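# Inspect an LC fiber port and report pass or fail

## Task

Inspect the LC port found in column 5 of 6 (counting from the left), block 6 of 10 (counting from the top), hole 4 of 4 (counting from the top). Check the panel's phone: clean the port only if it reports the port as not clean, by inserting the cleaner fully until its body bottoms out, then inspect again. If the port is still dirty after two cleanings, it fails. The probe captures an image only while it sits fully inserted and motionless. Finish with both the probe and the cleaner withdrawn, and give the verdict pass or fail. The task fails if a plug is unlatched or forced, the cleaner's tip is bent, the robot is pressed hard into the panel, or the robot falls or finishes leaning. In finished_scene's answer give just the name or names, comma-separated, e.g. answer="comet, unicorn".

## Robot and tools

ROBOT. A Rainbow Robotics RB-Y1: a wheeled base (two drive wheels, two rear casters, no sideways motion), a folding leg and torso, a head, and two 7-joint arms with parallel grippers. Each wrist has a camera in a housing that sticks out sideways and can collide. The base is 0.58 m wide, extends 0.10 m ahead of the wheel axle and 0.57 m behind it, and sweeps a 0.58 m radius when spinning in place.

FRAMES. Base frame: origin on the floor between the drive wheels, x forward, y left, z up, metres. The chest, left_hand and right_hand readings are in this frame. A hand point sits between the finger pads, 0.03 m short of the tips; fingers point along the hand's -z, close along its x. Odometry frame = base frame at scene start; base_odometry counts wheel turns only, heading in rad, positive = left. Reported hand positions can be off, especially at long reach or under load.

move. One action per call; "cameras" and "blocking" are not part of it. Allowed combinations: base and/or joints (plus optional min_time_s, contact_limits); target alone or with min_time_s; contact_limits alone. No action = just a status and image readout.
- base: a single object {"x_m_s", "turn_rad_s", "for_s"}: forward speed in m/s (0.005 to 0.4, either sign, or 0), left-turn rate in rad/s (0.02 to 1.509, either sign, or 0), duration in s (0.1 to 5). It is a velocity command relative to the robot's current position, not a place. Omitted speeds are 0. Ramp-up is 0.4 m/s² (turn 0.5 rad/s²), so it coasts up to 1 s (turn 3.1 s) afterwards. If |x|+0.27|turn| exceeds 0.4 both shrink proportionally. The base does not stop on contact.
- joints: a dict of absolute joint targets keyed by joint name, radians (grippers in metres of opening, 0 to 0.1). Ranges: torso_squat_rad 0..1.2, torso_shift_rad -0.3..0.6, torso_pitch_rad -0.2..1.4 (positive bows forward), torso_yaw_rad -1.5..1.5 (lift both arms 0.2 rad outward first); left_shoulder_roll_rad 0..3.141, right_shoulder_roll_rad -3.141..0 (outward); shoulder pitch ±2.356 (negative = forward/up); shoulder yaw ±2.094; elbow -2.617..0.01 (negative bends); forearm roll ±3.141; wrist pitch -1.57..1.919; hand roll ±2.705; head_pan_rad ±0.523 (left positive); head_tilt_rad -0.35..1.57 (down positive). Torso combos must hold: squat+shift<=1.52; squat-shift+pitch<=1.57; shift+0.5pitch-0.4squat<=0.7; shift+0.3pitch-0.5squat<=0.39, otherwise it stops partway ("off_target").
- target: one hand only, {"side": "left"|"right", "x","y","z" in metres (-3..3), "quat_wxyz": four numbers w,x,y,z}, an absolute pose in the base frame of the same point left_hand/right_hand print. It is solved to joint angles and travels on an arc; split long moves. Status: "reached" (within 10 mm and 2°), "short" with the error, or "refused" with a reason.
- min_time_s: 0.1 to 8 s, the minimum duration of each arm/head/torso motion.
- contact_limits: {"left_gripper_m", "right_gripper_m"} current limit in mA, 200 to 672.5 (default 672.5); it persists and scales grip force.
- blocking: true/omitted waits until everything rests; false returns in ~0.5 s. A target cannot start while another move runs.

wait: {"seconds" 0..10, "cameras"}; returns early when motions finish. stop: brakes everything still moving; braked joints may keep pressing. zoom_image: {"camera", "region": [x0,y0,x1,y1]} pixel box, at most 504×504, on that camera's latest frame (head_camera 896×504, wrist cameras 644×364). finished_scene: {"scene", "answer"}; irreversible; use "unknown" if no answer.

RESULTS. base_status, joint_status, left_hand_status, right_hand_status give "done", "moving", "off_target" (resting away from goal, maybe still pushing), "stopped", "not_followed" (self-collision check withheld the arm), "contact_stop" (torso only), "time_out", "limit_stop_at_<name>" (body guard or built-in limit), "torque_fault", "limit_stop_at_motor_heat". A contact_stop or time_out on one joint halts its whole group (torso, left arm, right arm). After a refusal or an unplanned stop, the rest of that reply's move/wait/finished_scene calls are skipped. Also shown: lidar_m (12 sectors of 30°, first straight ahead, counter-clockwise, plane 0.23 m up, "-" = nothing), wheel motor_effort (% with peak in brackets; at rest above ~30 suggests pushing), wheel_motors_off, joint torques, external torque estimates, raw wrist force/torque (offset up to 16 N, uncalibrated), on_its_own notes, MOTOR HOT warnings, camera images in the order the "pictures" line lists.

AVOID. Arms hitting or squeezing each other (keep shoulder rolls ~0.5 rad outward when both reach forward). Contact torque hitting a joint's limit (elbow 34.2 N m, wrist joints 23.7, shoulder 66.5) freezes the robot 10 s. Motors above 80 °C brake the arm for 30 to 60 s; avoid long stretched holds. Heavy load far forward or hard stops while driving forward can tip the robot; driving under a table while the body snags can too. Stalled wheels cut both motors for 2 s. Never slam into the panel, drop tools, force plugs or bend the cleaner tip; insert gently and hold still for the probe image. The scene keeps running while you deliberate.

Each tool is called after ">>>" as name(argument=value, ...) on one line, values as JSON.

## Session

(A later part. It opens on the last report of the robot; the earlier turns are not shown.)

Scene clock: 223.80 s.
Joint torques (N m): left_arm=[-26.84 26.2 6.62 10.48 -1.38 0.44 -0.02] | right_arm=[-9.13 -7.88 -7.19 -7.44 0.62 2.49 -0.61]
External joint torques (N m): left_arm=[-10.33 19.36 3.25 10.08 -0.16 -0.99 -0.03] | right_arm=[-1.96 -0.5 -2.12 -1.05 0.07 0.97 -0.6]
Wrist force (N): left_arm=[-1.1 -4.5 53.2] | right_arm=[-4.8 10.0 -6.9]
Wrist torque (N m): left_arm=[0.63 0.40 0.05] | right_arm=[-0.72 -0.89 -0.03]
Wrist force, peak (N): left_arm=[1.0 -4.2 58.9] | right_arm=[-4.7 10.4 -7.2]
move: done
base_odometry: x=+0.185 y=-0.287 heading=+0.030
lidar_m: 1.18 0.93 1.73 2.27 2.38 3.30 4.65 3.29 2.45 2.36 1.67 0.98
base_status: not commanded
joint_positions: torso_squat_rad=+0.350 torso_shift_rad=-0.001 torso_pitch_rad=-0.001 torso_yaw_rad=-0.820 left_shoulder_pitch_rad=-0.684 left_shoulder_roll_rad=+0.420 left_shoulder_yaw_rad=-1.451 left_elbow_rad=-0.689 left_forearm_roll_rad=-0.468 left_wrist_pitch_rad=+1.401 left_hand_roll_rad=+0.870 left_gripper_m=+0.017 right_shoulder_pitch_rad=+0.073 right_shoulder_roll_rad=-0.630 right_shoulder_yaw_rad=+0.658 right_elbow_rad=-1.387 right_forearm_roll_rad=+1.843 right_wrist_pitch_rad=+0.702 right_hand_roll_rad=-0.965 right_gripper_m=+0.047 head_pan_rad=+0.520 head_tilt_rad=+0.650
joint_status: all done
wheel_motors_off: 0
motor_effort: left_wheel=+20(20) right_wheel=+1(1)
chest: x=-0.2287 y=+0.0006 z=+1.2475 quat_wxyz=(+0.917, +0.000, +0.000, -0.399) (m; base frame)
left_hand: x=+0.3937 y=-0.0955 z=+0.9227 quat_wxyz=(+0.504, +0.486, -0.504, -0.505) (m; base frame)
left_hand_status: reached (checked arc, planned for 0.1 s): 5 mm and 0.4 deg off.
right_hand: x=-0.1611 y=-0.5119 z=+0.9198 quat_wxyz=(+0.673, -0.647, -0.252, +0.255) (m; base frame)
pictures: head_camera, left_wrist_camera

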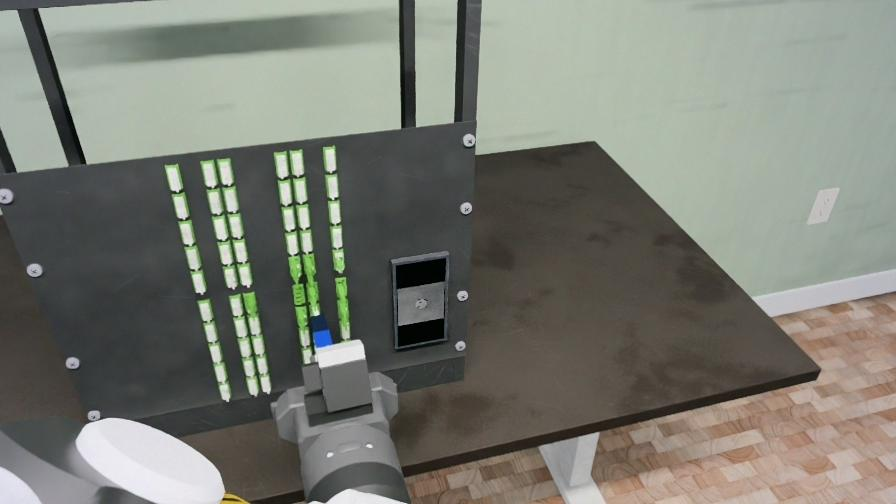

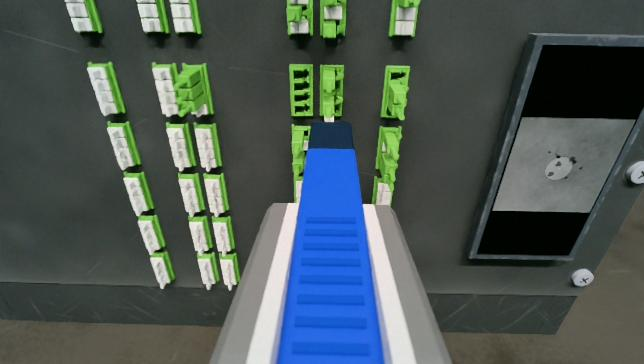

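>>> move(target={"side":"left","x":0.385,"y":-0.0952,"z":0.9229,"quat_wxyz":[0.5037,0.4875,-0.5048,-0.504]}, cameras=["left_wrist_camera"])

>>> zoom_image(camera="left_wrist_camera", region=[295, 80, 355, 140])

Scene clock: 224.80 s.
Joint torques (N m): left_arm=[-18.84 9.23 5.74 1.44 -0.95 1.15 -0.15] | right_arm=[-9.34 -7.81 -7.22 -7.53 0.66 2.33 -0.44]
External joint torques (N m): left_arm=[-2.57 2.6 2.22 1.27 0.3 -0.26 -0.16] | right_arm=[-2.19 -0.42 -2.15 -1.14 0.1 0.81 -0.43]
Wrist force (N): left_arm=[1.4 -4.8 3.4] | right_arm=[-4.7 10.2 -7.2]
Wrist torque (N m): left_arm=[0.53 -0.04 0.05] | right_arm=[-0.75 -0.90 -0.03]
Wrist force, peak (N): left_arm=[-1.7 -4.3 54.8] | right_arm=[-5.0 10.3 -7.0]
move: done
base_odometry: x=+0.185 y=-0.287 heading=+0.030
lidar_m: 1.17 0.92 1.73 2.26 2.38 3.31 4.66 3.29 2.44 2.38 1.66 0.98
base_status: not commanded
joint_positions: torso_squat_rad=+0.350 torso_shift_rad=+0.000 torso_pitch_rad=+0.000 torso_yaw_rad=-0.820 left_shoulder_pitch_rad=-0.675 left_shoulder_roll_rad=+0.424 left_shoulder_yaw_rad=-1.453 left_elbow_rad=-0.730 left_forearm_roll_rad=-0.471 left_wrist_pitch_rad=+1.440 left_hand_roll_rad=+0.860 left_gripper_m=+0.017 right_shoulder_pitch_rad=+0.073 right_shoulder_roll_rad=-0.630 right_shoulder_yaw_rad=+0.658 right_elbow_rad=-1.387 right_forearm_roll_rad=+1.843 right_wrist_pitch_rad=+0.702 right_hand_roll_rad=-0.965 right_gripper_m=+0.047 head_pan_rad=+0.520 head_tilt_rad=+0.650
joint_status: all done
wheel_motors_off: 0
motor_effort: left_wheel=+14(21) right_wheel=-5(6)
chest: x=-0.2281 y=+0.0006 z=+1.2475 quat_wxyz=(+0.917, +0.000, +0.000, -0.399) (m; base frame)
left_hand: x=+0.3851 y=-0.0954 z=+0.9220 quat_wxyz=(+0.504, +0.487, -0.505, -0.504) (m; base frame)
left_hand_status: reached (checked arc, planned for 0.2 s): 1 mm and 0.0 deg off.
right_hand: x=-0.1608 y=-0.5119 z=+0.9198 quat_wxyz=(+0.673, -0.647, -0.252, +0.255) (m; base frame)
pictures: left_wrist_camera

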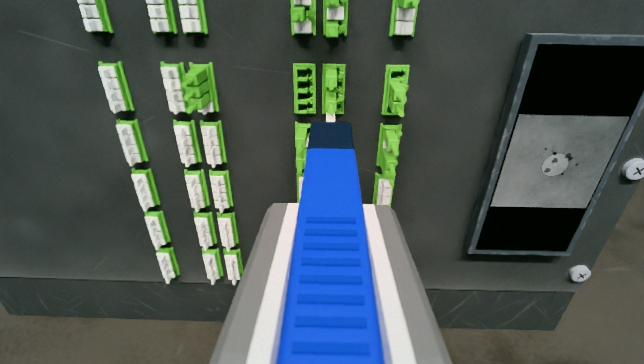

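Scaled by 8.400 from the camera's 644x364 image, which has a finer 1265x715 frame.

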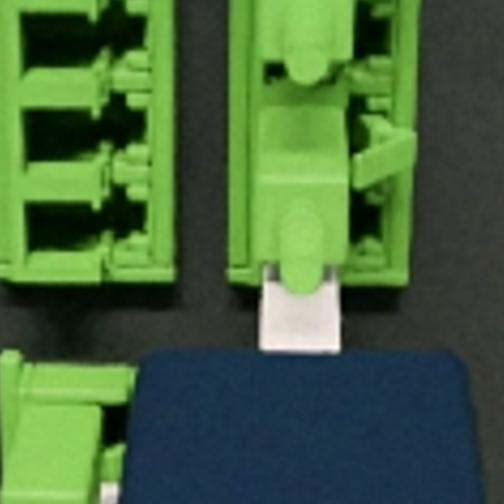

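>>> move(target={"side":"left","x":0.370,"y":-0.0950,"z":0.9232,"quat_wxyz":[0.5037,0.4875,-0.5048,-0.504]}, cameras=["left_wrist_camera"])

>>> move(target={"side":"left","x":0.340,"y":-0.0942,"z":0.9239,"quat_wxyz":[0.5037,0.4875,-0.5048,-0.504]}, cameras=["left_wrist_camera"])

>>> zoom_image(camera="left_wrist_camera", region=[295, 60, 355, 120])

Scene clock: 225.87 s.
Joint torques (N m): left_arm=[-16.21 6.12 4.97 -0.5 -1.31 1.74 -0.26] | right_arm=[-9.07 -7.93 -7.06 -7.47 0.78 2.46 -0.42]
External joint torques (N m): left_arm=[-0.31 -0.21 1.14 -0.26 -0.04 0.35 -0.27] | right_arm=[-1.93 -0.54 -1.98 -1.08 0.22 0.94 -0.42]
Wrist force (N): left_arm=[1.7 -6.3 -2.8] | right_arm=[-4.6 10.1 -6.8]
Wrist torque (N m): left_arm=[0.20 -0.17 0.00] | right_arm=[-0.76 -0.88 -0.03]
Wrist force, peak (N): left_arm=[-2.3 -6.0 -13.4] | right_arm=[-5.0 10.4 -6.9]
move: done
base_odometry: x=+0.185 y=-0.287 heading=+0.030
lidar_m: 1.17 0.92 1.73 2.26 2.39 3.31 4.66 3.29 2.44 2.38 1.67 0.97
base_status: not commanded
joint_positions: torso_squat_rad=+0.350 torso_shift_rad=+0.000 torso_pitch_rad=+0.000 torso_yaw_rad=-0.820 left_shoulder_pitch_rad=-0.661 left_shoulder_roll_rad=+0.438 left_shoulder_yaw_rad=-1.455 left_elbow_rad=-0.808 left_forearm_roll_rad=-0.476 left_wrist_pitch_rad=+1.507 left_hand_roll_rad=+0.842 left_gripper_m=+0.017 right_shoulder_pitch_rad=+0.073 right_shoulder_roll_rad=-0.630 right_shoulder_yaw_rad=+0.658 right_elbow_rad=-1.387 right_forearm_roll_rad=+1.843 right_wrist_pitch_rad=+0.702 right_hand_roll_rad=-0.965 right_gripper_m=+0.047 head_pan_rad=+0.520 head_tilt_rad=+0.650
joint_status: all done
wheel_motors_off: 0
motor_effort: left_wheel=+12(13) right_wheel=-6(6)
chest: x=-0.2280 y=+0.0006 z=+1.2475 quat_wxyz=(+0.917, +0.000, +0.000, -0.399) (m; base frame)
left_hand: x=+0.3710 y=-0.0950 z=+0.9227 quat_wxyz=(+0.504, +0.489, -0.505, -0.502) (m; base frame)
left_hand_status: reached (checked arc, planned for 0.3 s): 1 mm and 0.3 deg off.
right_hand: x=-0.1607 y=-0.5119 z=+0.9198 quat_wxyz=(+0.673, -0.647, -0.251, +0.255) (m; base frame)
pictures: left_wrist_camera

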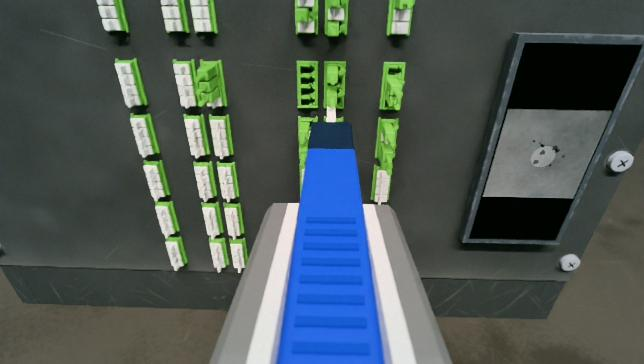

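Scene clock: 226.87 s.
Joint torques (N m): left_arm=[-15.7 6.25 3.83 -1.17 -1.33 1.69 -0.29] | right_arm=[-9.09 -7.63 -7.21 -7.4 0.75 2.37 -0.47]
External joint torques (N m): left_arm=[-0.64 0.54 -0.53 -0.06 0 0.35 -0.31] | right_arm=[-1.94 -0.24 -2.13 -1.01 0.19 0.85 -0.46]
Wrist force (N): left_arm=[1.9 -6.7 -2.7] | right_arm=[-4.9 10.3 -7.2]
Wrist torque (N m): left_arm=[0.37 -0.02 0.08] | right_arm=[-0.78 -0.92 -0.03]
Wrist force, peak (N): left_arm=[6.0 -9.4 -6.0] | right_arm=[-4.7 10.5 -7.0]
move: done
base_odometry: x=+0.185 y=-0.287 heading=+0.030
lidar_m: 1.18 0.92 1.73 2.27 2.37 3.31 4.66 3.29 2.45 2.37 1.68 0.97
base_status: not commanded
joint_positions: torso_squat_rad=+0.350 torso_shift_rad=+0.000 torso_pitch_rad=+0.000 torso_yaw_rad=-0.820 left_shoulder_pitch_rad=-0.632 left_shoulder_roll_rad=+0.465 left_shoulder_yaw_rad=-1.463 left_elbow_rad=-0.970 left_forearm_roll_rad=-0.489 left_wrist_pitch_rad=+1.631 left_hand_roll_rad=+0.802 left_gripper_m=+0.017 right_shoulder_pitch_rad=+0.073 right_shoulder_roll_rad=-0.630 right_shoulder_yaw_rad=+0.658 right_elbow_rad=-1.387 right_forearm_roll_rad=+1.843 right_wrist_pitch_rad=+0.702 right_hand_roll_rad=-0.965 right_gripper_m=+0.047 head_pan_rad=+0.520 head_tilt_rad=+0.650
joint_status: all done
wheel_motors_off: 0
motor_effort: left_wheel=+11(12) right_wheel=-7(7)
chest: x=-0.2280 y=+0.0006 z=+1.2475 quat_wxyz=(+0.917, +0.000, +0.000, -0.399) (m; base frame)
left_hand: x=+0.3400 y=-0.0942 z=+0.9239 quat_wxyz=(+0.504, +0.488, -0.505, -0.503) (m; base frame)
left_hand_status: reached (checked arc, planned for 0.5 s): 0 mm and 0.1 deg off.
right_hand: x=-0.1607 y=-0.5119 z=+0.9198 quat_wxyz=(+0.673, -0.647, -0.251, +0.255) (m; base frame)
pictures: left_wrist_camera

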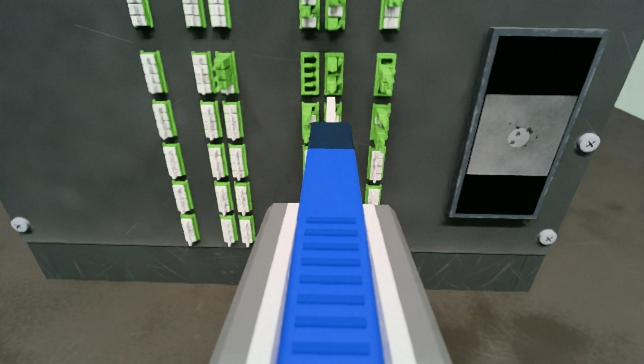

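Scaled by 8.400 from the camera's 644x364 image, which has a finer 1265x715 frame.

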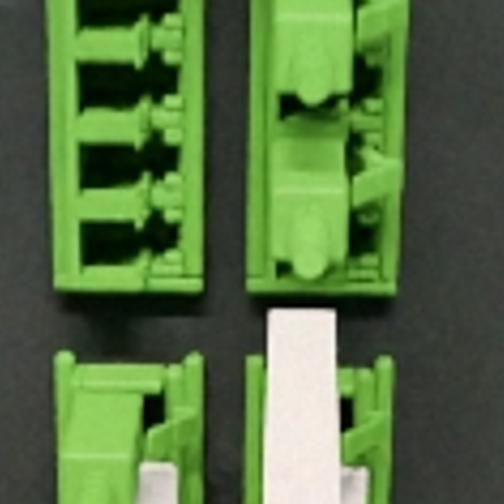

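>>> move(target={"side":"left","x":0.26,"y":-0.0918,"z":0.9235,"quat_wxyz":[0.5037,0.4875,-0.5048,-0.504]}, cameras=[])

>>> move(target={"side":"left","x":0.22,"y":-0.06,"z":0.9230,"quat_wxyz":[0.5037,0.4875,-0.5048,-0.504]}, cameras=[])

>>> move(joints={"torso_yaw_rad":-0.3}, cameras=[])

>>> move(joints={"left_shoulder_pitch_rad":0.073,"left_shoulder_roll_rad":0.63,"left_shoulder_yaw_rad":-0.659,"left_elbow_rad":-1.387,"left_forearm_roll_rad":-1.843,"left_wrist_pitch_rad":0.702,"left_hand_roll_rad":0.965}, cameras=["head_camera"])

Scene clock: 228.27 s.
Joint torques (N m): left_arm=[-13.87 3.54 4.4 -2.53 -1.36 1.65 -0.25] | right_arm=[-9.26 -7.55 -7.02 -7.47 0.67 2.41 -0.49]
External joint torques (N m): left_arm=[-0.94 0.16 -0.06 0.14 0 0.4 -0.26] | right_arm=[-2.12 -0.16 -1.94 -1.09 0.11 0.89 -0.48]
Wrist force (N): left_arm=[1.8 -6.7 -2.8] | right_arm=[-4.7 10.3 -7.1]
Wrist torque (N m): left_arm=[0.33 -0.06 0.07] | right_arm=[-0.77 -0.90 -0.03]
Wrist force, peak (N): left_arm=[2.3 -7.1 -3.3] | right_arm=[-4.7 10.3 -7.4]
move: done
base_odometry: x=+0.185 y=-0.287 heading=+0.030
lidar_m: 1.17 0.93 1.73 2.26 2.37 3.30 4.67 3.29 2.46 2.37 1.68 0.97
base_status: not commanded
joint_positions: torso_squat_rad=+0.350 torso_shift_rad=+0.000 torso_pitch_rad=+0.000 torso_yaw_rad=-0.820 left_shoulder_pitch_rad=-0.566 left_shoulder_roll_rad=+0.428 left_shoulder_yaw_rad=-1.502 left_elbow_rad=-1.185 left_forearm_roll_rad=-0.538 left_wrist_pitch_rad=+1.880 left_hand_roll_rad=+0.744 left_gripper_m=+0.017 right_shoulder_pitch_rad=+0.073 right_shoulder_roll_rad=-0.630 right_shoulder_yaw_rad=+0.658 right_elbow_rad=-1.387 right_forearm_roll_rad=+1.843 right_wrist_pitch_rad=+0.702 right_hand_roll_rad=-0.965 right_gripper_m=+0.047 head_pan_rad=+0.520 head_tilt_rad=+0.650
joint_status: all done
wheel_motors_off: 0
motor_effort: left_wheel=+11(12) right_wheel=-6(8)
chest: x=-0.2280 y=+0.0006 z=+1.2475 quat_wxyz=(+0.917, +0.000, +0.000, -0.399) (m; base frame)
left_hand: x=+0.2600 y=-0.0918 z=+0.9234 quat_wxyz=(+0.504, +0.487, -0.505, -0.504) (m; base frame)
left_hand_status: reached (checked arc, planned for 0.5 s): 0 mm and 0.0 deg off.
right_hand: x=-0.1607 y=-0.5119 z=+0.9198 quat_wxyz=(+0.673, -0.647, -0.251, +0.255) (m; base frame)
pictures: none
No camera images: "cameras" was empty.

Scene clock: 229.47 s.
Joint torques (N m): left_arm=[-10.79 3.01 5.68 -4.73 -1.16 1.53 0.12] | right_arm=[-9.01 -8.04 -7.34 -7.5 0.66 2.37 -0.58]
External joint torques (N m): left_arm=[-0.92 0.71 1.74 -0.19 0.33 0.48 0.11] | right_arm=[-1.86 -0.65 -2.26 -1.12 0.11 0.85 -0.58]
Wrist force (N): left_arm=[2.1 -6.1 -2.5] | right_arm=[-4.9 10.1 -7.0]
Wrist torque (N m): left_arm=[0.25 0.02 0.02] | right_arm=[-0.73 -0.91 -0.03]
Wrist force, peak (N): left_arm=[1.8 -7.1 -2.5] | right_arm=[-4.9 10.6 -7.3]
move: done
base_odometry: x=+0.185 y=-0.287 heading=+0.030
lidar_m: 1.18 0.92 1.72 2.27 2.37 3.30 4.66 3.30 2.45 2.37 1.68 0.98
base_status: not commanded
joint_positions: torso_squat_rad=+0.350 torso_shift_rad=+0.000 torso_pitch_rad=+0.000 torso_yaw_rad=-0.820 left_shoulder_pitch_rad=-0.342 left_shoulder_roll_rad=+0.444 left_shoulder_yaw_rad=-1.336 left_elbow_rad=-1.347 left_forearm_roll_rad=-0.835 left_wrist_pitch_rad=+1.919 left_hand_roll_rad=+0.609 left_gripper_m=+0.017 right_shoulder_pitch_rad=+0.073 right_shoulder_roll_rad=-0.630 right_shoulder_yaw_rad=+0.658 right_elbow_rad=-1.387 right_forearm_roll_rad=+1.843 right_wrist_pitch_rad=+0.702 right_hand_roll_rad=-0.965 right_gripper_m=+0.047 head_pan_rad=+0.520 head_tilt_rad=+0.650
joint_status: all done
wheel_motors_off: 0
motor_effort: left_wheel=+11(12) right_wheel=-7(8)
chest: x=-0.2280 y=+0.0006 z=+1.2475 quat_wxyz=(+0.917, +0.000, +0.000, -0.399) (m; base frame)
left_hand: x=+0.2199 y=-0.0600 z=+0.9228 quat_wxyz=(+0.504, +0.487, -0.505, -0.504) (m; base frame)
left_hand_status: reached (checked arc, planned for 0.5 s): 0 mm and 0.0 deg off.
right_hand: x=-0.1607 y=-0.5119 z=+0.9198 quat_wxyz=(+0.673, -0.647, -0.251, +0.255) (m; base frame)
pictures: none
No camera images: "cameras" was empty.

Scene clock: 231.13 s.
Joint torques (N m): left_arm=[-10.93 2.85 6.14 -4.63 -1.41 1.47 -0.01] | right_arm=[-8.83 -8.07 -7.1 -7.43 0.73 2.51 -0.49]
External joint torques (N m): left_arm=[-1.07 0.54 2.2 -0.1 0.08 0.42 -0.02] | right_arm=[-1.69 -0.68 -2.03 -1.04 0.17 0.99 -0.49]
Wrist force (N): left_arm=[2.1 -6.6 -2.8] | right_arm=[-4.7 10.2 -6.8]
Wrist torque (N m): left_arm=[0.28 0.05 0.06] | right_arm=[-0.74 -0.90 -0.03]
Wrist force, peak (N): left_arm=[2.7 -7.0 -2.6] | right_arm=[-4.8 10.6 -7.1]
move: done
base_odometry: x=+0.185 y=-0.287 heading=+0.030
lidar_m: 1.18 0.93 1.71 2.27 2.37 3.32 4.66 3.29 2.45 2.37 1.66 0.98
base_status: not commanded
joint_positions: torso_squat_rad=+0.350 torso_shift_rad=+0.000 torso_pitch_rad=+0.000 torso_yaw_rad=-0.300 left_shoulder_pitch_rad=-0.342 left_shoulder_roll_rad=+0.444 left_shoulder_yaw_rad=-1.336 left_elbow_rad=-1.347 left_forearm_roll_rad=-0.835 left_wrist_pitch_rad=+1.919 left_hand_roll_rad=+0.609 left_gripper_m=+0.017 right_shoulder_pitch_rad=+0.073 right_shoulder_roll_rad=-0.630 right_shoulder_yaw_rad=+0.658 right_elbow_rad=-1.387 right_forearm_roll_rad=+1.843 right_wrist_pitch_rad=+0.702 right_hand_roll_rad=-0.965 right_gripper_m=+0.047 head_pan_rad=+0.520 head_tilt_rad=+0.650
joint_status: all done
wheel_motors_off: 0
motor_effort: left_wheel=+11(11) right_wheel=-7(8)
chest: x=-0.2280 y=+0.0006 z=+1.2475 quat_wxyz=(+0.989, +0.000, +0.000, -0.149) (m; base frame)
left_hand: x=+0.1908 y=+0.1706 z=+0.9228 quat_wxyz=(+0.616, +0.601, -0.362, -0.358) (m; base frame)
right_hand: x=+0.0851 y=-0.4107 z=+0.9198 quat_wxyz=(+0.585, -0.561, -0.409, +0.420) (m; base frame)
pictures: none
No camera images: "cameras" was empty.

Scene clock: 232.70 s.
Joint torques (N m): left_arm=[-8.45 6.54 6.78 -7.19 -0.44 2.07 -0.07] | right_arm=[-8.81 -7.82 -7.24 -7.37 0.58 2.46 -0.56]
External joint torques (N m): left_arm=[-1.1 -0.61 1.61 -0.71 0.25 0.53 -0.08] | right_arm=[-1.67 -0.43 -2.16 -0.98 0.03 0.94 -0.55]
Wrist force (N): left_arm=[1.8 -5.8 -2.0] | right_arm=[-4.5 10.2 -6.9]
Wrist torque (N m): left_arm=[0.18 -0.01 0.01] | right_arm=[-0.76 -0.88 -0.03]
Wrist force, peak (N): left_arm=[1.0 -7.1 -2.0] | right_arm=[-4.9 10.5 -7.2]
move: done
base_odometry: x=+0.185 y=-0.287 heading=+0.030
lidar_m: 1.18 0.92 1.73 2.26 2.37 3.30 4.65 3.29 2.45 2.37 1.67 0.97
base_status: not commanded
joint_positions: torso_squat_rad=+0.350 torso_shift_rad=+0.000 torso_pitch_rad=+0.000 torso_yaw_rad=-0.300 left_shoulder_pitch_rad=+0.073 left_shoulder_roll_rad=+0.630 left_shoulder_yaw_rad=-0.659 left_elbow_rad=-1.387 left_forearm_roll_rad=-1.843 left_wrist_pitch_rad=+0.702 left_hand_roll_rad=+0.965 left_gripper_m=+0.017 right_shoulder_pitch_rad=+0.073 right_shoulder_roll_rad=-0.630 right_shoulder_yaw_rad=+0.658 right_elbow_rad=-1.387 right_forearm_roll_rad=+1.843 right_wrist_pitch_rad=+0.702 right_hand_roll_rad=-0.965 right_gripper_m=+0.047 head_pan_rad=+0.520 head_tilt_rad=+0.650
joint_status: all done
wheel_motors_off: 0
motor_effort: left_wheel=+11(11) right_wheel=-7(7)
chest: x=-0.2280 y=+0.0007 z=+1.2475 quat_wxyz=(+0.989, +0.000, +0.000, -0.149) (m; base frame)
left_hand: x=+0.2624 y=+0.1631 z=+0.9196 quat_wxyz=(+0.435, +0.414, -0.557, -0.574) (m; base frame)
right_hand: x=+0.0851 y=-0.4107 z=+0.9198 quat_wxyz=(+0.585, -0.561, -0.409, +0.420) (m; base frame)
pictures: head_camera

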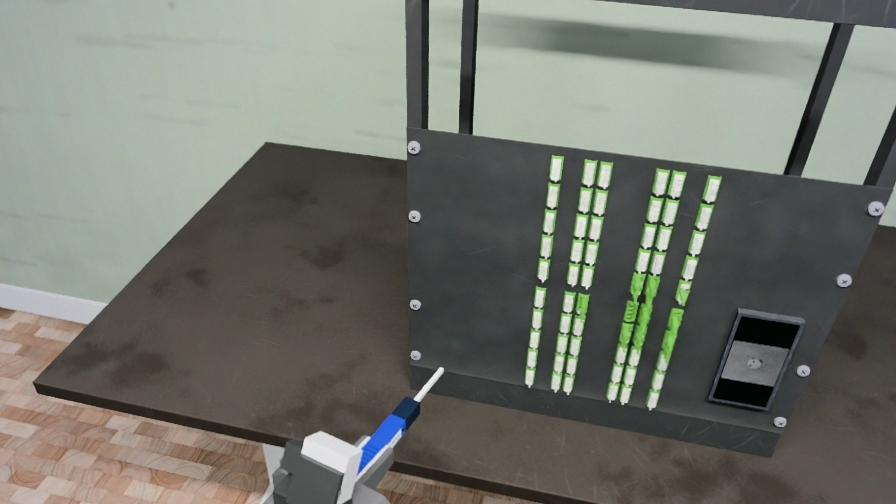

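>>> move(joints={"torso_yaw_rad":0,"head_pan_rad":0}, cameras=[])

>>> move(target={"side":"right","x":0.19,"y":-0.13,"z":0.92,"quat_wxyz":[0.5148,-0.4939,-0.4896,0.5017]}, cameras=[])

>>> move(target={"side":"right","x":0.210,"y":-0.0823,"z":0.926,"quat_wxyz":[0.5148,-0.4939,-0.4896,0.5017]}, cameras=["right_wrist_camera"])

>>> zoom_image(camera="right_wrist_camera", region=[275, 40, 325, 80])

Scene clock: 234.40 s.
Joint torques (N m): left_arm=[-7.91 6.65 6.32 -6.97 -0.56 1.89 -0.19] | right_arm=[-8.7 -7.96 -7.09 -7.32 0.55 2.46 -0.48]
External joint torques (N m): left_arm=[-0.56 -0.5 1.15 -0.5 0.13 0.35 -0.2] | right_arm=[-1.55 -0.58 -2.01 -0.93 -0.01 0.94 -0.48]
Wrist force (N): left_arm=[1.5 -5.7 -3.1] | right_arm=[-5.0 9.9 -6.9]
Wrist torque (N m): left_arm=[0.22 -0.04 0.06] | right_arm=[-0.73 -0.93 -0.04]
Wrist force, peak (N): left_arm=[2.7 -6.5 -2.7] | right_arm=[-4.5 10.5 -7.4]
move: done
base_odometry: x=+0.185 y=-0.287 heading=+0.030
lidar_m: 1.18 0.92 1.72 2.26 2.38 3.30 4.66 3.29 2.44 2.37 1.67 0.98
base_status: not commanded
joint_positions: torso_squat_rad=+0.350 torso_shift_rad=+0.000 torso_pitch_rad=+0.000 torso_yaw_rad=+0.000 left_shoulder_pitch_rad=+0.073 left_shoulder_roll_rad=+0.630 left_shoulder_yaw_rad=-0.659 left_elbow_rad=-1.387 left_forearm_roll_rad=-1.843 left_wrist_pitch_rad=+0.702 left_hand_roll_rad=+0.965 left_gripper_m=+0.017 right_shoulder_pitch_rad=+0.073 right_shoulder_roll_rad=-0.630 right_shoulder_yaw_rad=+0.658 right_elbow_rad=-1.387 right_forearm_roll_rad=+1.843 right_wrist_pitch_rad=+0.702 right_hand_roll_rad=-0.965 right_gripper_m=+0.047 head_pan_rad=+0.000 head_tilt_rad=+0.650
joint_status: all done
wheel_motors_off: 0
motor_effort: left_wheel=+11(12) right_wheel=-7(8)
chest: x=-0.2280 y=+0.0007 z=+1.2475 quat_wxyz=(+1.000, +0.000, +0.000, +0.000) (m; base frame)
left_hand: x=+0.1926 y=+0.3007 z=+0.9197 quat_wxyz=(+0.515, +0.493, -0.489, -0.502) (m; base frame)
right_hand: x=+0.1927 y=-0.2997 z=+0.9198 quat_wxyz=(+0.515, -0.493, -0.489, +0.502) (m; base frame)
pictures: none
No camera images: "cameras" was empty.

Scene clock: 235.73 s.
Joint torques (N m): left_arm=[-8.01 6.43 6.05 -6.8 -0.42 1.98 -0.13] | right_arm=[-9.5 0.31 -1.81 -9.24 1.08 1.88 -0.54]
External joint torques (N m): left_arm=[-0.65 -0.72 0.88 -0.32 0.27 0.44 -0.14] | right_arm=[-2.32 -0.94 -0.12 -0.9 0.08 0.92 -0.53]
Wrist force (N): left_arm=[1.4 -5.4 -2.2] | right_arm=[-4.7 10.0 -6.9]
Wrist torque (N m): left_arm=[0.20 -0.10 0.06] | right_arm=[-0.74 -0.87 -0.04]
Wrist force, peak (N): left_arm=[2.1 -6.5 -3.1] | right_arm=[-5.9 10.5 -7.1]
move: done
base_odometry: x=+0.185 y=-0.287 heading=+0.030
lidar_m: 1.17 0.93 1.73 2.26 2.36 3.31 4.66 3.30 2.45 2.36 1.66 0.97
base_status: not commanded
joint_positions: torso_squat_rad=+0.350 torso_shift_rad=+0.000 torso_pitch_rad=+0.000 torso_yaw_rad=+0.000 left_shoulder_pitch_rad=+0.073 left_shoulder_roll_rad=+0.630 left_shoulder_yaw_rad=-0.659 left_elbow_rad=-1.387 left_forearm_roll_rad=-1.843 left_wrist_pitch_rad=+0.702 left_hand_roll_rad=+0.965 left_gripper_m=+0.017 right_shoulder_pitch_rad=+0.056 right_shoulder_roll_rad=-0.229 right_shoulder_yaw_rad=+0.726 right_elbow_rad=-1.370 right_forearm_roll_rad=+1.816 right_wrist_pitch_rad=+0.755 right_hand_roll_rad=-0.553 right_gripper_m=+0.047 head_pan_rad=+0.000 head_tilt_rad=+0.650
joint_status: all done
wheel_motors_off: 0
motor_effort: left_wheel=+10(11) right_wheel=-7(8)
chest: x=-0.2280 y=+0.0007 z=+1.2475 quat_wxyz=(+1.000, +0.000, +0.000, +0.000) (m; base frame)
left_hand: x=+0.1926 y=+0.3007 z=+0.9197 quat_wxyz=(+0.515, +0.493, -0.489, -0.502) (m; base frame)
right_hand: x=+0.1897 y=-0.1299 z=+0.9198 quat_wxyz=(+0.515, -0.493, -0.489, +0.502) (m; base frame)
right_hand_status: reached (checked arc, planned for 0.7 s): 0 mm and 0.1 deg off.
pictures: none
No camera images: "cameras" was empty.

Scene clock: 236.50 s.
Joint torques (N m): left_arm=[-8.19 6.75 5.97 -6.59 -0.65 1.91 -0.02] | right_arm=[-9.67 2.99 -1.32 -9.51 1.18 1.67 -0.24]
External joint torques (N m): left_arm=[-0.84 -0.39 0.81 -0.11 0.05 0.37 -0.03] | right_arm=[-1.21 -0.72 -0.34 -0.99 0.12 0.82 -0.23]
Wrist force (N): left_arm=[1.8 -6.5 -2.5] | right_arm=[-4.9 10.0 -7.0]
Wrist torque (N m): left_arm=[0.31 -0.03 0.04] | right_arm=[-0.73 -0.92 -0.04]
Wrist force, peak (N): left_arm=[1.7 -6.6 -3.1] | right_arm=[-6.7 10.0 -7.5]
move: done
base_odometry: x=+0.185 y=-0.287 heading=+0.030
lidar_m: 1.17 0.93 1.71 2.26 2.36 3.32 4.66 3.29 2.44 2.37 1.68 0.97
base_status: not commanded
joint_positions: torso_squat_rad=+0.350 torso_shift_rad=+0.000 torso_pitch_rad=+0.000 torso_yaw_rad=+0.000 left_shoulder_pitch_rad=+0.073 left_shoulder_roll_rad=+0.630 left_shoulder_yaw_rad=-0.659 left_elbow_rad=-1.387 left_forearm_roll_rad=-1.843 left_wrist_pitch_rad=+0.702 left_hand_roll_rad=+0.965 left_gripper_m=+0.017 right_shoulder_pitch_rad=-0.028 right_shoulder_roll_rad=-0.096 right_shoulder_yaw_rad=+0.728 right_elbow_rad=-1.261 right_forearm_roll_rad=+1.805 right_wrist_pitch_rad=+0.773 right_hand_roll_rad=-0.486 right_gripper_m=+0.047 head_pan_rad=+0.000 head_tilt_rad=+0.650
joint_status: all done
wheel_motors_off: 0
motor_effort: left_wheel=+10(12) right_wheel=-7(8)
chest: x=-0.2280 y=+0.0007 z=+1.2475 quat_wxyz=(+1.000, +0.000, +0.000, +0.000) (m; base frame)
left_hand: x=+0.1926 y=+0.3007 z=+0.9196 quat_wxyz=(+0.515, +0.493, -0.489, -0.502) (m; base frame)
right_hand: x=+0.2096 y=-0.0822 z=+0.9260 quat_wxyz=(+0.515, -0.493, -0.489, +0.502) (m; base frame)
right_hand_status: reached (checked arc, planned for 0.4 s): 0 mm and 0.1 deg off.
pictures: right_wrist_camera

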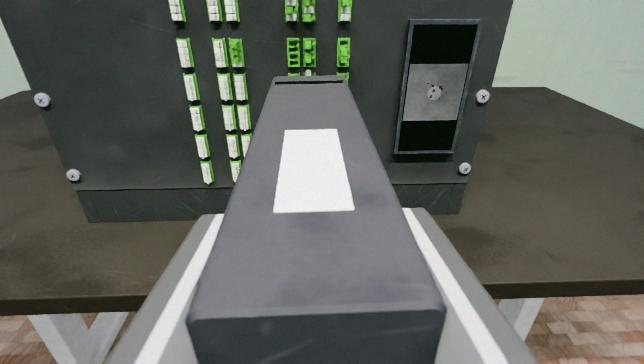

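Scaled by 10.080 from the camera's 644x364 image, which has a finer 1265x715 frame.

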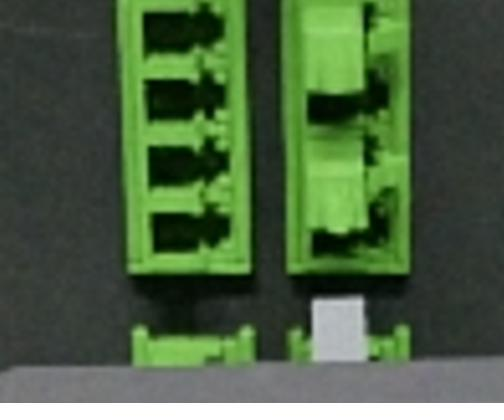

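>>> move(target={"side":"right","x":0.24,"y":-0.0826,"z":0.9262,"quat_wxyz":[0.5148,-0.4939,-0.4896,0.5017]}, cameras=["right_wrist_camera"])

>>> zoom_image(camera="right_wrist_camera", region=[275, 40, 325, 80])

Scene clock: 237.57 s.
Joint torques (N m): left_arm=[-8.07 6.67 6.08 -6.72 -0.38 2.12 -0.16] | right_arm=[-11.86 4.03 -1.89 -9.43 1.2 1.4 -0.38]
External joint torques (N m): left_arm=[-0.72 -0.48 0.92 -0.24 0.32 0.58 -0.17] | right_arm=[-1.67 0.53 -0.62 -1.03 0.19 0.48 -0.38]
Wrist force (N): left_arm=[1.5 -6.3 -2.5] | right_arm=[-5.0 10.0 -7.1]
Wrist torque (N m): left_arm=[0.25 -0.03 0.06] | right_arm=[-0.72 -0.92 -0.04]
Wrist force, peak (N): left_arm=[1.0 -6.6 -3.2] | right_arm=[-5.4 12.0 -6.8]
move: done
base_odometry: x=+0.185 y=-0.287 heading=+0.030
lidar_m: 1.18 0.93 1.72 2.27 2.37 3.31 4.66 3.29 2.44 2.36 1.66 0.98
base_status: not commanded
joint_positions: torso_squat_rad=+0.350 torso_shift_rad=+0.000 torso_pitch_rad=+0.000 torso_yaw_rad=+0.000 left_shoulder_pitch_rad=+0.073 left_shoulder_roll_rad=+0.630 left_shoulder_yaw_rad=-0.659 left_elbow_rad=-1.387 left_forearm_roll_rad=-1.843 left_wrist_pitch_rad=+0.702 left_hand_roll_rad=+0.965 left_gripper_m=+0.017 right_shoulder_pitch_rad=-0.130 right_shoulder_roll_rad=-0.073 right_shoulder_yaw_rad=+0.694 right_elbow_rad=-1.148 right_forearm_roll_rad=+1.793 right_wrist_pitch_rad=+0.756 right_hand_roll_rad=-0.525 right_gripper_m=+0.047 head_pan_rad=+0.000 head_tilt_rad=+0.650
joint_status: all done
wheel_motors_off: 0
motor_effort: left_wheel=+9(11) right_wheel=-7(8)
chest: x=-0.2280 y=+0.0007 z=+1.2475 quat_wxyz=(+1.000, +0.000, +0.000, +0.000) (m; base frame)
left_hand: x=+0.1926 y=+0.3007 z=+0.9196 quat_wxyz=(+0.515, +0.493, -0.489, -0.502) (m; base frame)
right_hand: x=+0.2397 y=-0.0828 z=+0.9261 quat_wxyz=(+0.515, -0.493, -0.489, +0.502) (m; base frame)
right_hand_status: reached (checked arc, planned for 0.4 s): 0 mm and 0.1 deg off.
pictures: right_wrist_camera

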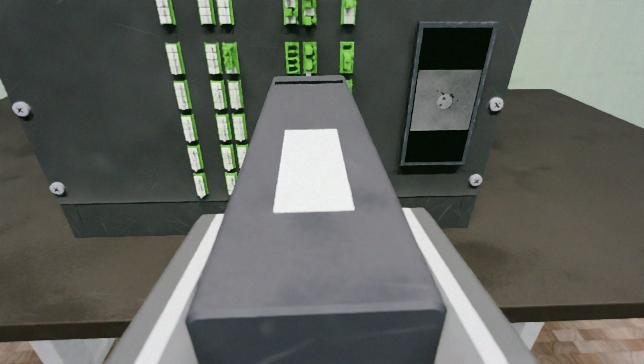

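Scaled by 10.080 from the camera's 644x364 image, which has a finer 1265x715 frame.

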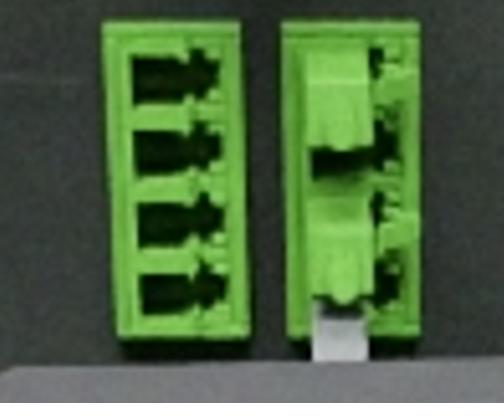

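>>> move(target={"side":"right","x":0.2585,"y":-0.0830,"z":0.9250,"quat_wxyz":[0.5148,-0.4939,-0.4896,0.5017]}, cameras=["right_wrist_camera"])

>>> zoom_image(camera="right_wrist_camera", region=[275, 40, 325, 80])

Scene clock: 238.47 s.
Joint torques (N m): left_arm=[-7.79 6.75 6.25 -6.55 -0.56 1.94 -0.13] | right_arm=[-34.33 0.13 -13.03 -13.62 1.46 2.63 -0.36]
External joint torques (N m): left_arm=[-0.42 -0.4 1.08 -0.07 0.13 0.4 -0.14] | right_arm=[-23.11 -3.18 -11.62 -5.41 0.48 1.64 -0.35]
Wrist force (N): left_arm=[2.0 -6.0 -2.6] | right_arm=[-3.4 12.8 54.9]
Wrist torque (N m): left_arm=[0.20 0.00 0.06] | right_arm=[-0.84 -1.24 -0.03]
Wrist force, peak (N): left_arm=[2.1 -6.2 -3.1] | right_arm=[-3.3 14.0 63.9]
move: done
base_odometry: x=+0.185 y=-0.287 heading=+0.030
lidar_m: 1.18 0.92 1.73 2.26 2.38 3.30 4.66 3.29 2.45 2.36 1.67 0.97
base_status: not commanded
joint_positions: torso_squat_rad=+0.350 torso_shift_rad=-0.001 torso_pitch_rad=-0.001 torso_yaw_rad=+0.000 left_shoulder_pitch_rad=+0.073 left_shoulder_roll_rad=+0.630 left_shoulder_yaw_rad=-0.659 left_elbow_rad=-1.387 left_forearm_roll_rad=-1.843 left_wrist_pitch_rad=+0.702 left_hand_roll_rad=+0.965 left_gripper_m=+0.017 right_shoulder_pitch_rad=-0.198 right_shoulder_roll_rad=-0.057 right_shoulder_yaw_rad=+0.682 right_elbow_rad=-1.054 right_forearm_roll_rad=+1.795 right_wrist_pitch_rad=+0.753 right_hand_roll_rad=-0.571 right_gripper_m=+0.047 head_pan_rad=+0.000 head_tilt_rad=+0.650
joint_status: all done
wheel_motors_off: 0
motor_effort: left_wheel=+23(29) right_wheel=+5(8)
chest: x=-0.2286 y=+0.0007 z=+1.2475 quat_wxyz=(+1.000, +0.000, +0.000, +0.000) (m; base frame)
left_hand: x=+0.1922 y=+0.3006 z=+0.9199 quat_wxyz=(+0.515, +0.493, -0.489, -0.502) (m; base frame)
right_hand: x=+0.2556 y=-0.0826 z=+0.9222 quat_wxyz=(+0.516, -0.492, -0.488, +0.504) (m; base frame)
right_hand_status: reached (checked arc, planned for 0.4 s): 4 mm and 0.4 deg off.
pictures: right_wrist_camera

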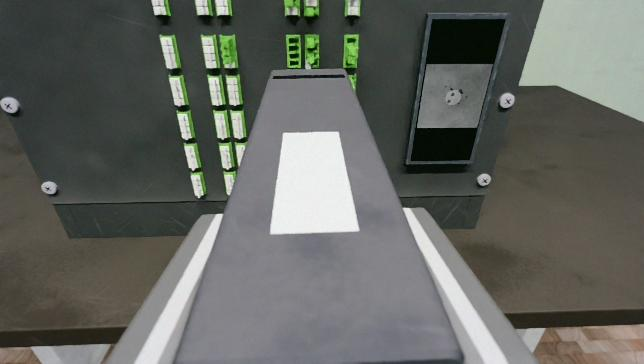

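Scaled by 10.080 from the camera's 644x364 image, which has a finer 1265x715 frame.

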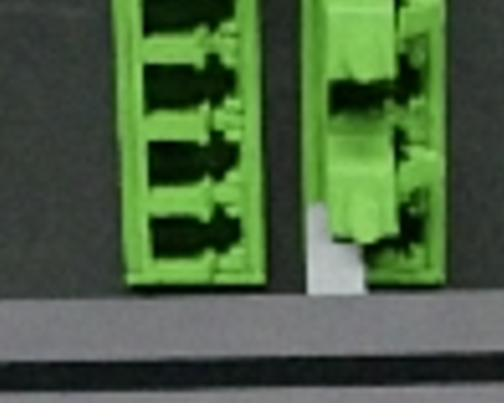

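>>> move(target={"side":"right","x":0.215,"y":-0.0826,"z":0.9255,"quat_wxyz":[0.5148,-0.4939,-0.4896,0.5017]}, cameras=["right_wrist_camera","head_camera"])

>>> zoom_image(camera="right_wrist_camera", region=[275, 30, 335, 80])

>>> zoom_image(camera="head_camera", region=[440, 200, 640, 400])

Scene clock: 239.70 s.
Joint torques (N m): left_arm=[-7.89 6.47 6.4 -6.65 -0.57 1.94 -0.16] | right_arm=[-11.94 2.96 -0.46 -10.16 1.46 1.56 -0.2]
External joint torques (N m): left_arm=[-0.54 -0.67 1.23 -0.17 0.13 0.4 -0.17] | right_arm=[-3.13 -0.73 0.58 -1.7 0.4 0.68 -0.19]
Wrist force (N): left_arm=[2.3 -5.1 -2.5] | right_arm=[-5.0 10.0 -7.0]
Wrist torque (N m): left_arm=[0.11 0.03 0.07] | right_arm=[-0.74 -0.91 -0.03]
Wrist force, peak (N): left_arm=[2.0 -6.3 -3.2] | right_arm=[-3.9 12.9 54.6]
move: done
base_odometry: x=+0.185 y=-0.287 heading=+0.030
lidar_m: 1.18 0.93 1.70 2.27 2.38 3.31 4.66 3.28 2.44 2.37 1.67 0.98
base_status: not commanded
joint_positions: torso_squat_rad=+0.350 torso_shift_rad=+0.000 torso_pitch_rad=+0.000 torso_yaw_rad=+0.000 left_shoulder_pitch_rad=+0.073 left_shoulder_roll_rad=+0.630 left_shoulder_yaw_rad=-0.659 left_elbow_rad=-1.387 left_forearm_roll_rad=-1.843 left_wrist_pitch_rad=+0.702 left_hand_roll_rad=+0.965 left_gripper_m=+0.017 right_shoulder_pitch_rad=-0.051 right_shoulder_roll_rad=-0.090 right_shoulder_yaw_rad=+0.723 right_elbow_rad=-1.229 right_forearm_roll_rad=+1.810 right_wrist_pitch_rad=+0.776 right_hand_roll_rad=-0.505 right_gripper_m=+0.047 head_pan_rad=+0.000 head_tilt_rad=+0.650
joint_status: all done
wheel_motors_off: 0
motor_effort: left_wheel=+10(23) right_wheel=-7(9)
chest: x=-0.2279 y=+0.0007 z=+1.2475 quat_wxyz=(+1.000, +0.000, +0.000, +0.000) (m; base frame)
left_hand: x=+0.1926 y=+0.3006 z=+0.9196 quat_wxyz=(+0.515, +0.493, -0.489, -0.502) (m; base frame)
right_hand: x=+0.2153 y=-0.0827 z=+0.9247 quat_wxyz=(+0.515, -0.494, -0.490, +0.501) (m; base frame)
right_hand_status: reached (checked arc, planned for 0.5 s): 1 mm and 0.0 deg off.
pictures: head_camera, right_wrist_camera

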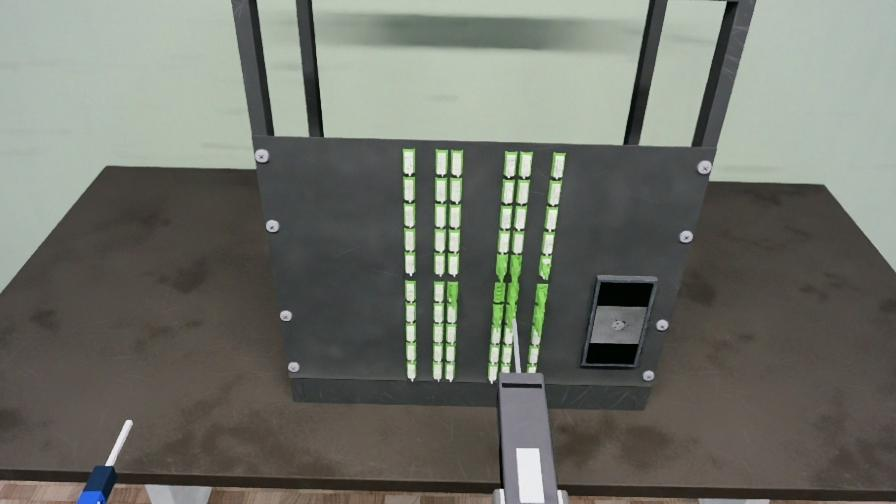

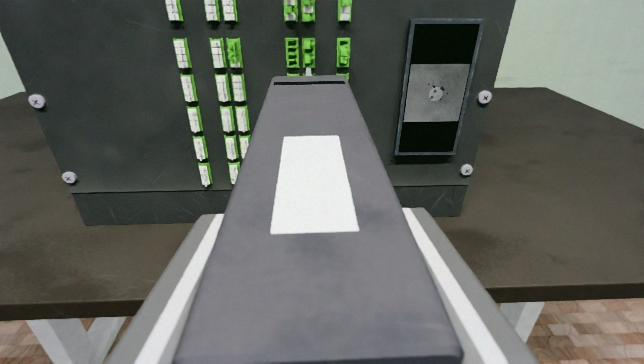

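Scaled by 8.400 from the camera's 644x364 image, which has a finer 1265x715 frame.

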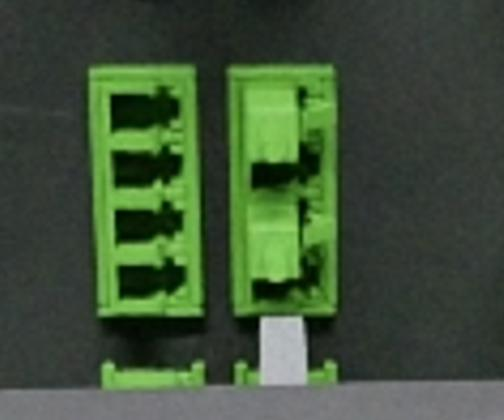

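Scaled by 2.520 from the camera's 896x504 image, which has a finer 1280x720 frame.

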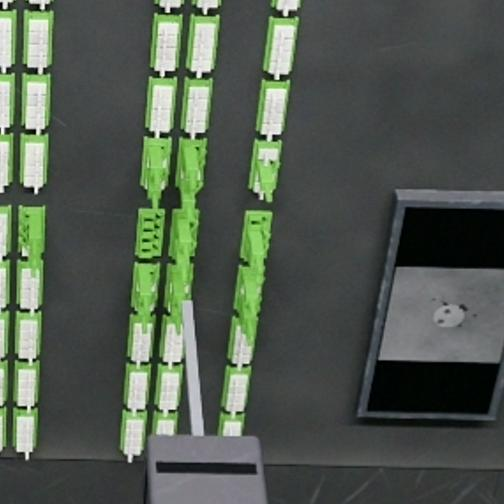

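>>> zoom_image(camera="right_wrist_camera", region=[294, 56, 324, 86])

Scaled by 16.800 from the camera's 644x364 image, which has a finer 1265x715 frame.

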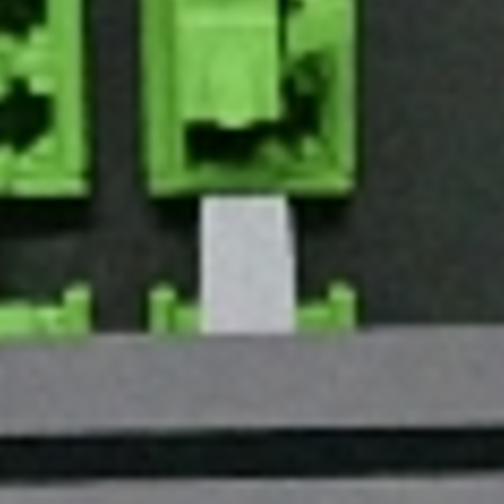

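>>> move(target={"side":"right","x":0.24,"y":-0.0828,"z":0.9243,"quat_wxyz":[0.5148,-0.4939,-0.4896,0.5017]}, cameras=["right_wrist_camera"])

>>> zoom_image(camera="right_wrist_camera", region=[285, 50, 325, 90])

Scene clock: 243.73 s.
Joint torques (N m): left_arm=[-8.01 6.86 6 -6.65 -0.56 1.87 -0.18] | right_arm=[-12.02 4.33 -2.15 -9.41 1.23 1.41 -0.36]
External joint torques (N m): left_arm=[-0.66 -0.28 0.84 -0.17 0.13 0.33 -0.19] | right_arm=[-1.8 0.84 -0.88 -1.06 0.22 0.46 -0.35]
Wrist force (N): left_arm=[1.2 -6.0 -2.7] | right_arm=[-4.7 9.9 -7.1]
Wrist torque (N m): left_arm=[0.22 -0.08 0.00] | right_arm=[-0.76 -0.90 -0.05]
Wrist force, peak (N): left_arm=[1.6 -6.8 -2.9] | right_arm=[-5.6 12.4 -6.9]
move: done
base_odometry: x=+0.185 y=-0.287 heading=+0.030
lidar_m: 1.18 0.93 1.73 2.27 2.37 3.29 4.66 3.30 2.45 2.37 1.66 0.98
base_status: not commanded
joint_positions: torso_squat_rad=+0.350 torso_shift_rad=+0.000 torso_pitch_rad=+0.000 torso_yaw_rad=+0.000 left_shoulder_pitch_rad=+0.073 left_shoulder_roll_rad=+0.630 left_shoulder_yaw_rad=-0.659 left_elbow_rad=-1.387 left_forearm_roll_rad=-1.843 left_wrist_pitch_rad=+0.702 left_hand_roll_rad=+0.965 left_gripper_m=+0.017 right_shoulder_pitch_rad=-0.135 right_shoulder_roll_rad=-0.072 right_shoulder_yaw_rad=+0.697 right_elbow_rad=-1.134 right_forearm_roll_rad=+1.800 right_wrist_pitch_rad=+0.761 right_hand_roll_rad=-0.539 right_gripper_m=+0.047 head_pan_rad=+0.000 head_tilt_rad=+0.650
joint_status: all done
wheel_motors_off: 0
motor_effort: left_wheel=+10(12) right_wheel=-7(8)
chest: x=-0.2279 y=+0.0007 z=+1.2475 quat_wxyz=(+1.000, +0.000, +0.000, +0.000) (m; base frame)
left_hand: x=+0.1926 y=+0.3006 z=+0.9196 quat_wxyz=(+0.515, +0.493, -0.489, -0.502) (m; base frame)
right_hand: x=+0.2398 y=-0.0830 z=+0.9240 quat_wxyz=(+0.515, -0.494, -0.489, +0.502) (m; base frame)
right_hand_status: reached (checked arc, planned for 0.4 s): 0 mm and 0.1 deg off.
pictures: right_wrist_camera

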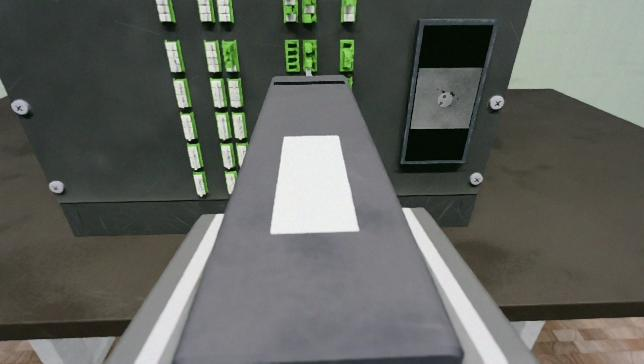

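Scaled by 12.600 from the camera's 644x364 image, which has a finer 1265x715 frame.

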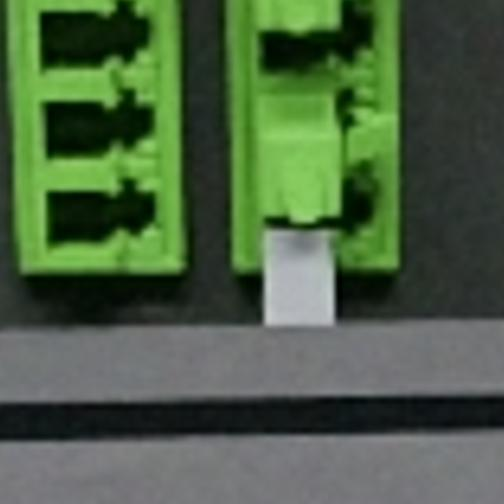

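>>> move(target={"side":"right","x":0.2495,"y":-0.0830,"z":0.9241,"quat_wxyz":[0.5148,-0.4939,-0.4896,0.5017]}, cameras=["right_wrist_camera"])

>>> zoom_image(camera="right_wrist_camera", region=[285, 50, 325, 90])

Scene clock: 244.60 s.
Joint torques (N m): left_arm=[-7.94 6.74 6.26 -6.6 -0.66 1.92 -0.11] | right_arm=[-13.11 3.97 -2.21 -9.49 1.2 1.53 -0.46]
External joint torques (N m): left_arm=[-0.59 -0.4 1.09 -0.12 0.04 0.38 -0.12] | right_arm=[-2.37 0.59 -0.85 -1.19 0.21 0.57 -0.45]
Wrist force (N): left_arm=[1.8 -5.7 -2.2] | right_arm=[-4.9 10.2 -7.0]
Wrist torque (N m): left_arm=[0.21 0.00 0.05] | right_arm=[-0.76 -0.90 -0.04]
Wrist force, peak (N): left_arm=[1.6 -6.7 -2.8] | right_arm=[-5.4 12.2 -6.5]
move: done
base_odometry: x=+0.185 y=-0.287 heading=+0.030
lidar_m: 1.18 0.93 1.72 2.26 2.37 3.30 4.66 3.29 2.45 2.37 1.67 0.98
base_status: not commanded
joint_positions: torso_squat_rad=+0.350 torso_shift_rad=+0.000 torso_pitch_rad=+0.000 torso_yaw_rad=+0.000 left_shoulder_pitch_rad=+0.073 left_shoulder_roll_rad=+0.630 left_shoulder_yaw_rad=-0.659 left_elbow_rad=-1.387 left_forearm_roll_rad=-1.843 left_wrist_pitch_rad=+0.702 left_hand_roll_rad=+0.965 left_gripper_m=+0.017 right_shoulder_pitch_rad=-0.168 right_shoulder_roll_rad=-0.065 right_shoulder_yaw_rad=+0.688 right_elbow_rad=-1.096 right_forearm_roll_rad=+1.797 right_wrist_pitch_rad=+0.757 right_hand_roll_rad=-0.554 right_gripper_m=+0.047 head_pan_rad=+0.000 head_tilt_rad=+0.650
joint_status: all done
wheel_motors_off: 0
motor_effort: left_wheel=+10(11) right_wheel=-7(8)
chest: x=-0.2279 y=+0.0007 z=+1.2475 quat_wxyz=(+1.000, +0.000, +0.000, +0.000) (m; base frame)
left_hand: x=+0.1926 y=+0.3006 z=+0.9196 quat_wxyz=(+0.515, +0.493, -0.489, -0.502) (m; base frame)
right_hand: x=+0.2488 y=-0.0832 z=+0.9241 quat_wxyz=(+0.515, -0.493, -0.489, +0.502) (m; base frame)
right_hand_status: reached (checked arc, planned for 0.2 s): 1 mm and 0.1 deg off.
pictures: right_wrist_camera

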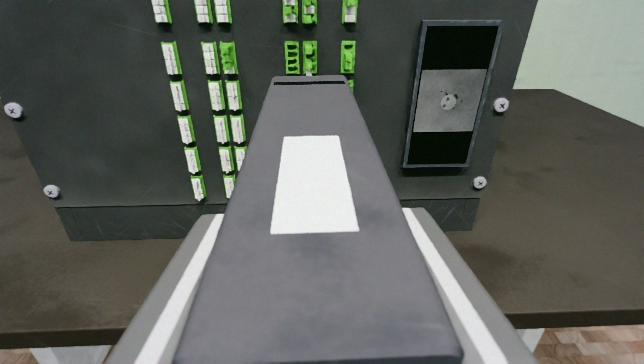

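Scaled by 12.600 from the camera's 644x364 image, which has a finer 1265x715 frame.

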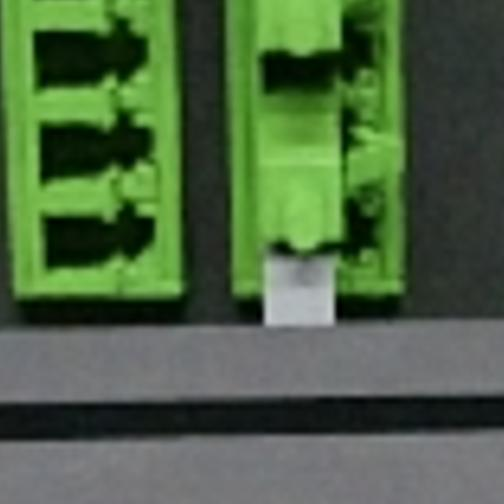

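>>> move(target={"side":"right","x":0.2545,"y":-0.0830,"z":0.9240,"quat_wxyz":[0.5148,-0.4939,-0.4896,0.5017]}, cameras=["right_wrist_camera"])

>>> zoom_image(camera="right_wrist_camera", region=[285, 50, 325, 90])

Scene clock: 245.43 s.
Joint torques (N m): left_arm=[-7.75 7.1 6.22 -6.68 -0.52 1.88 -0.16] | right_arm=[-16.55 3.37 -3.08 -10.14 1.15 1.8 -0.38]
External joint torques (N m): left_arm=[-0.4 -0.05 1.06 -0.2 0.18 0.33 -0.17] | right_arm=[-5.49 0.05 -1.68 -1.9 0.17 0.82 -0.38]
Wrist force (N): left_arm=[1.3 -6.1 -2.5] | right_arm=[-4.6 10.0 3.1]
Wrist torque (N m): left_arm=[0.25 -0.09 0.08] | right_arm=[-0.79 -1.01 -0.04]
Wrist force, peak (N): left_arm=[2.0 -6.1 -3.4] | right_arm=[-4.1 9.7 14.3]
move: done
base_odometry: x=+0.185 y=-0.287 heading=+0.030
lidar_m: 1.17 0.92 1.73 2.27 2.38 3.30 4.65 3.28 2.44 2.37 1.66 0.96
base_status: not commanded
joint_positions: torso_squat_rad=+0.350 torso_shift_rad=+0.000 torso_pitch_rad=+0.000 torso_yaw_rad=+0.000 left_shoulder_pitch_rad=+0.073 left_shoulder_roll_rad=+0.630 left_shoulder_yaw_rad=-0.659 left_elbow_rad=-1.387 left_forearm_roll_rad=-1.843 left_wrist_pitch_rad=+0.702 left_hand_roll_rad=+0.965 left_gripper_m=+0.017 right_shoulder_pitch_rad=-0.188 right_shoulder_roll_rad=-0.060 right_shoulder_yaw_rad=+0.684 right_elbow_rad=-1.068 right_forearm_roll_rad=+1.798 right_wrist_pitch_rad=+0.757 right_hand_roll_rad=-0.568 right_gripper_m=+0.047 head_pan_rad=+0.000 head_tilt_rad=+0.650
joint_status: all done
wheel_motors_off: 0
motor_effort: left_wheel=+13(13) right_wheel=-5(8)
chest: x=-0.2280 y=+0.0007 z=+1.2475 quat_wxyz=(+1.000, +0.000, +0.000, +0.000) (m; base frame)
left_hand: x=+0.1926 y=+0.3006 z=+0.9197 quat_wxyz=(+0.515, +0.493, -0.489, -0.502) (m; base frame)
right_hand: x=+0.2537 y=-0.0832 z=+0.9234 quat_wxyz=(+0.515, -0.493, -0.489, +0.502) (m; base frame)
right_hand_status: reached (checked arc, planned for 0.2 s): 1 mm and 0.1 deg off.
pictures: right_wrist_camera

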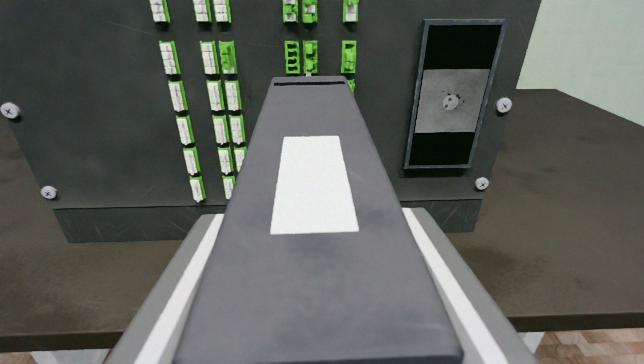

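Scaled by 12.600 from the camera's 644x364 image, which has a finer 1265x715 frame.

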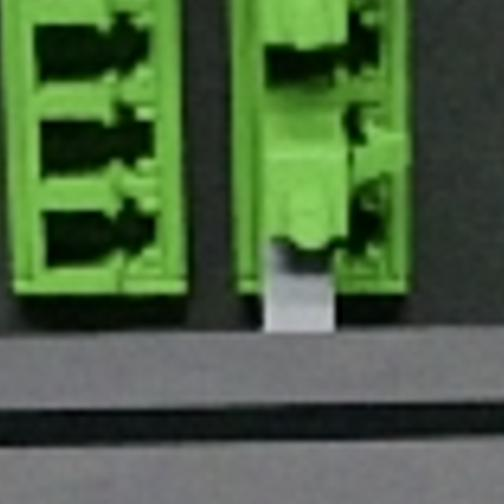

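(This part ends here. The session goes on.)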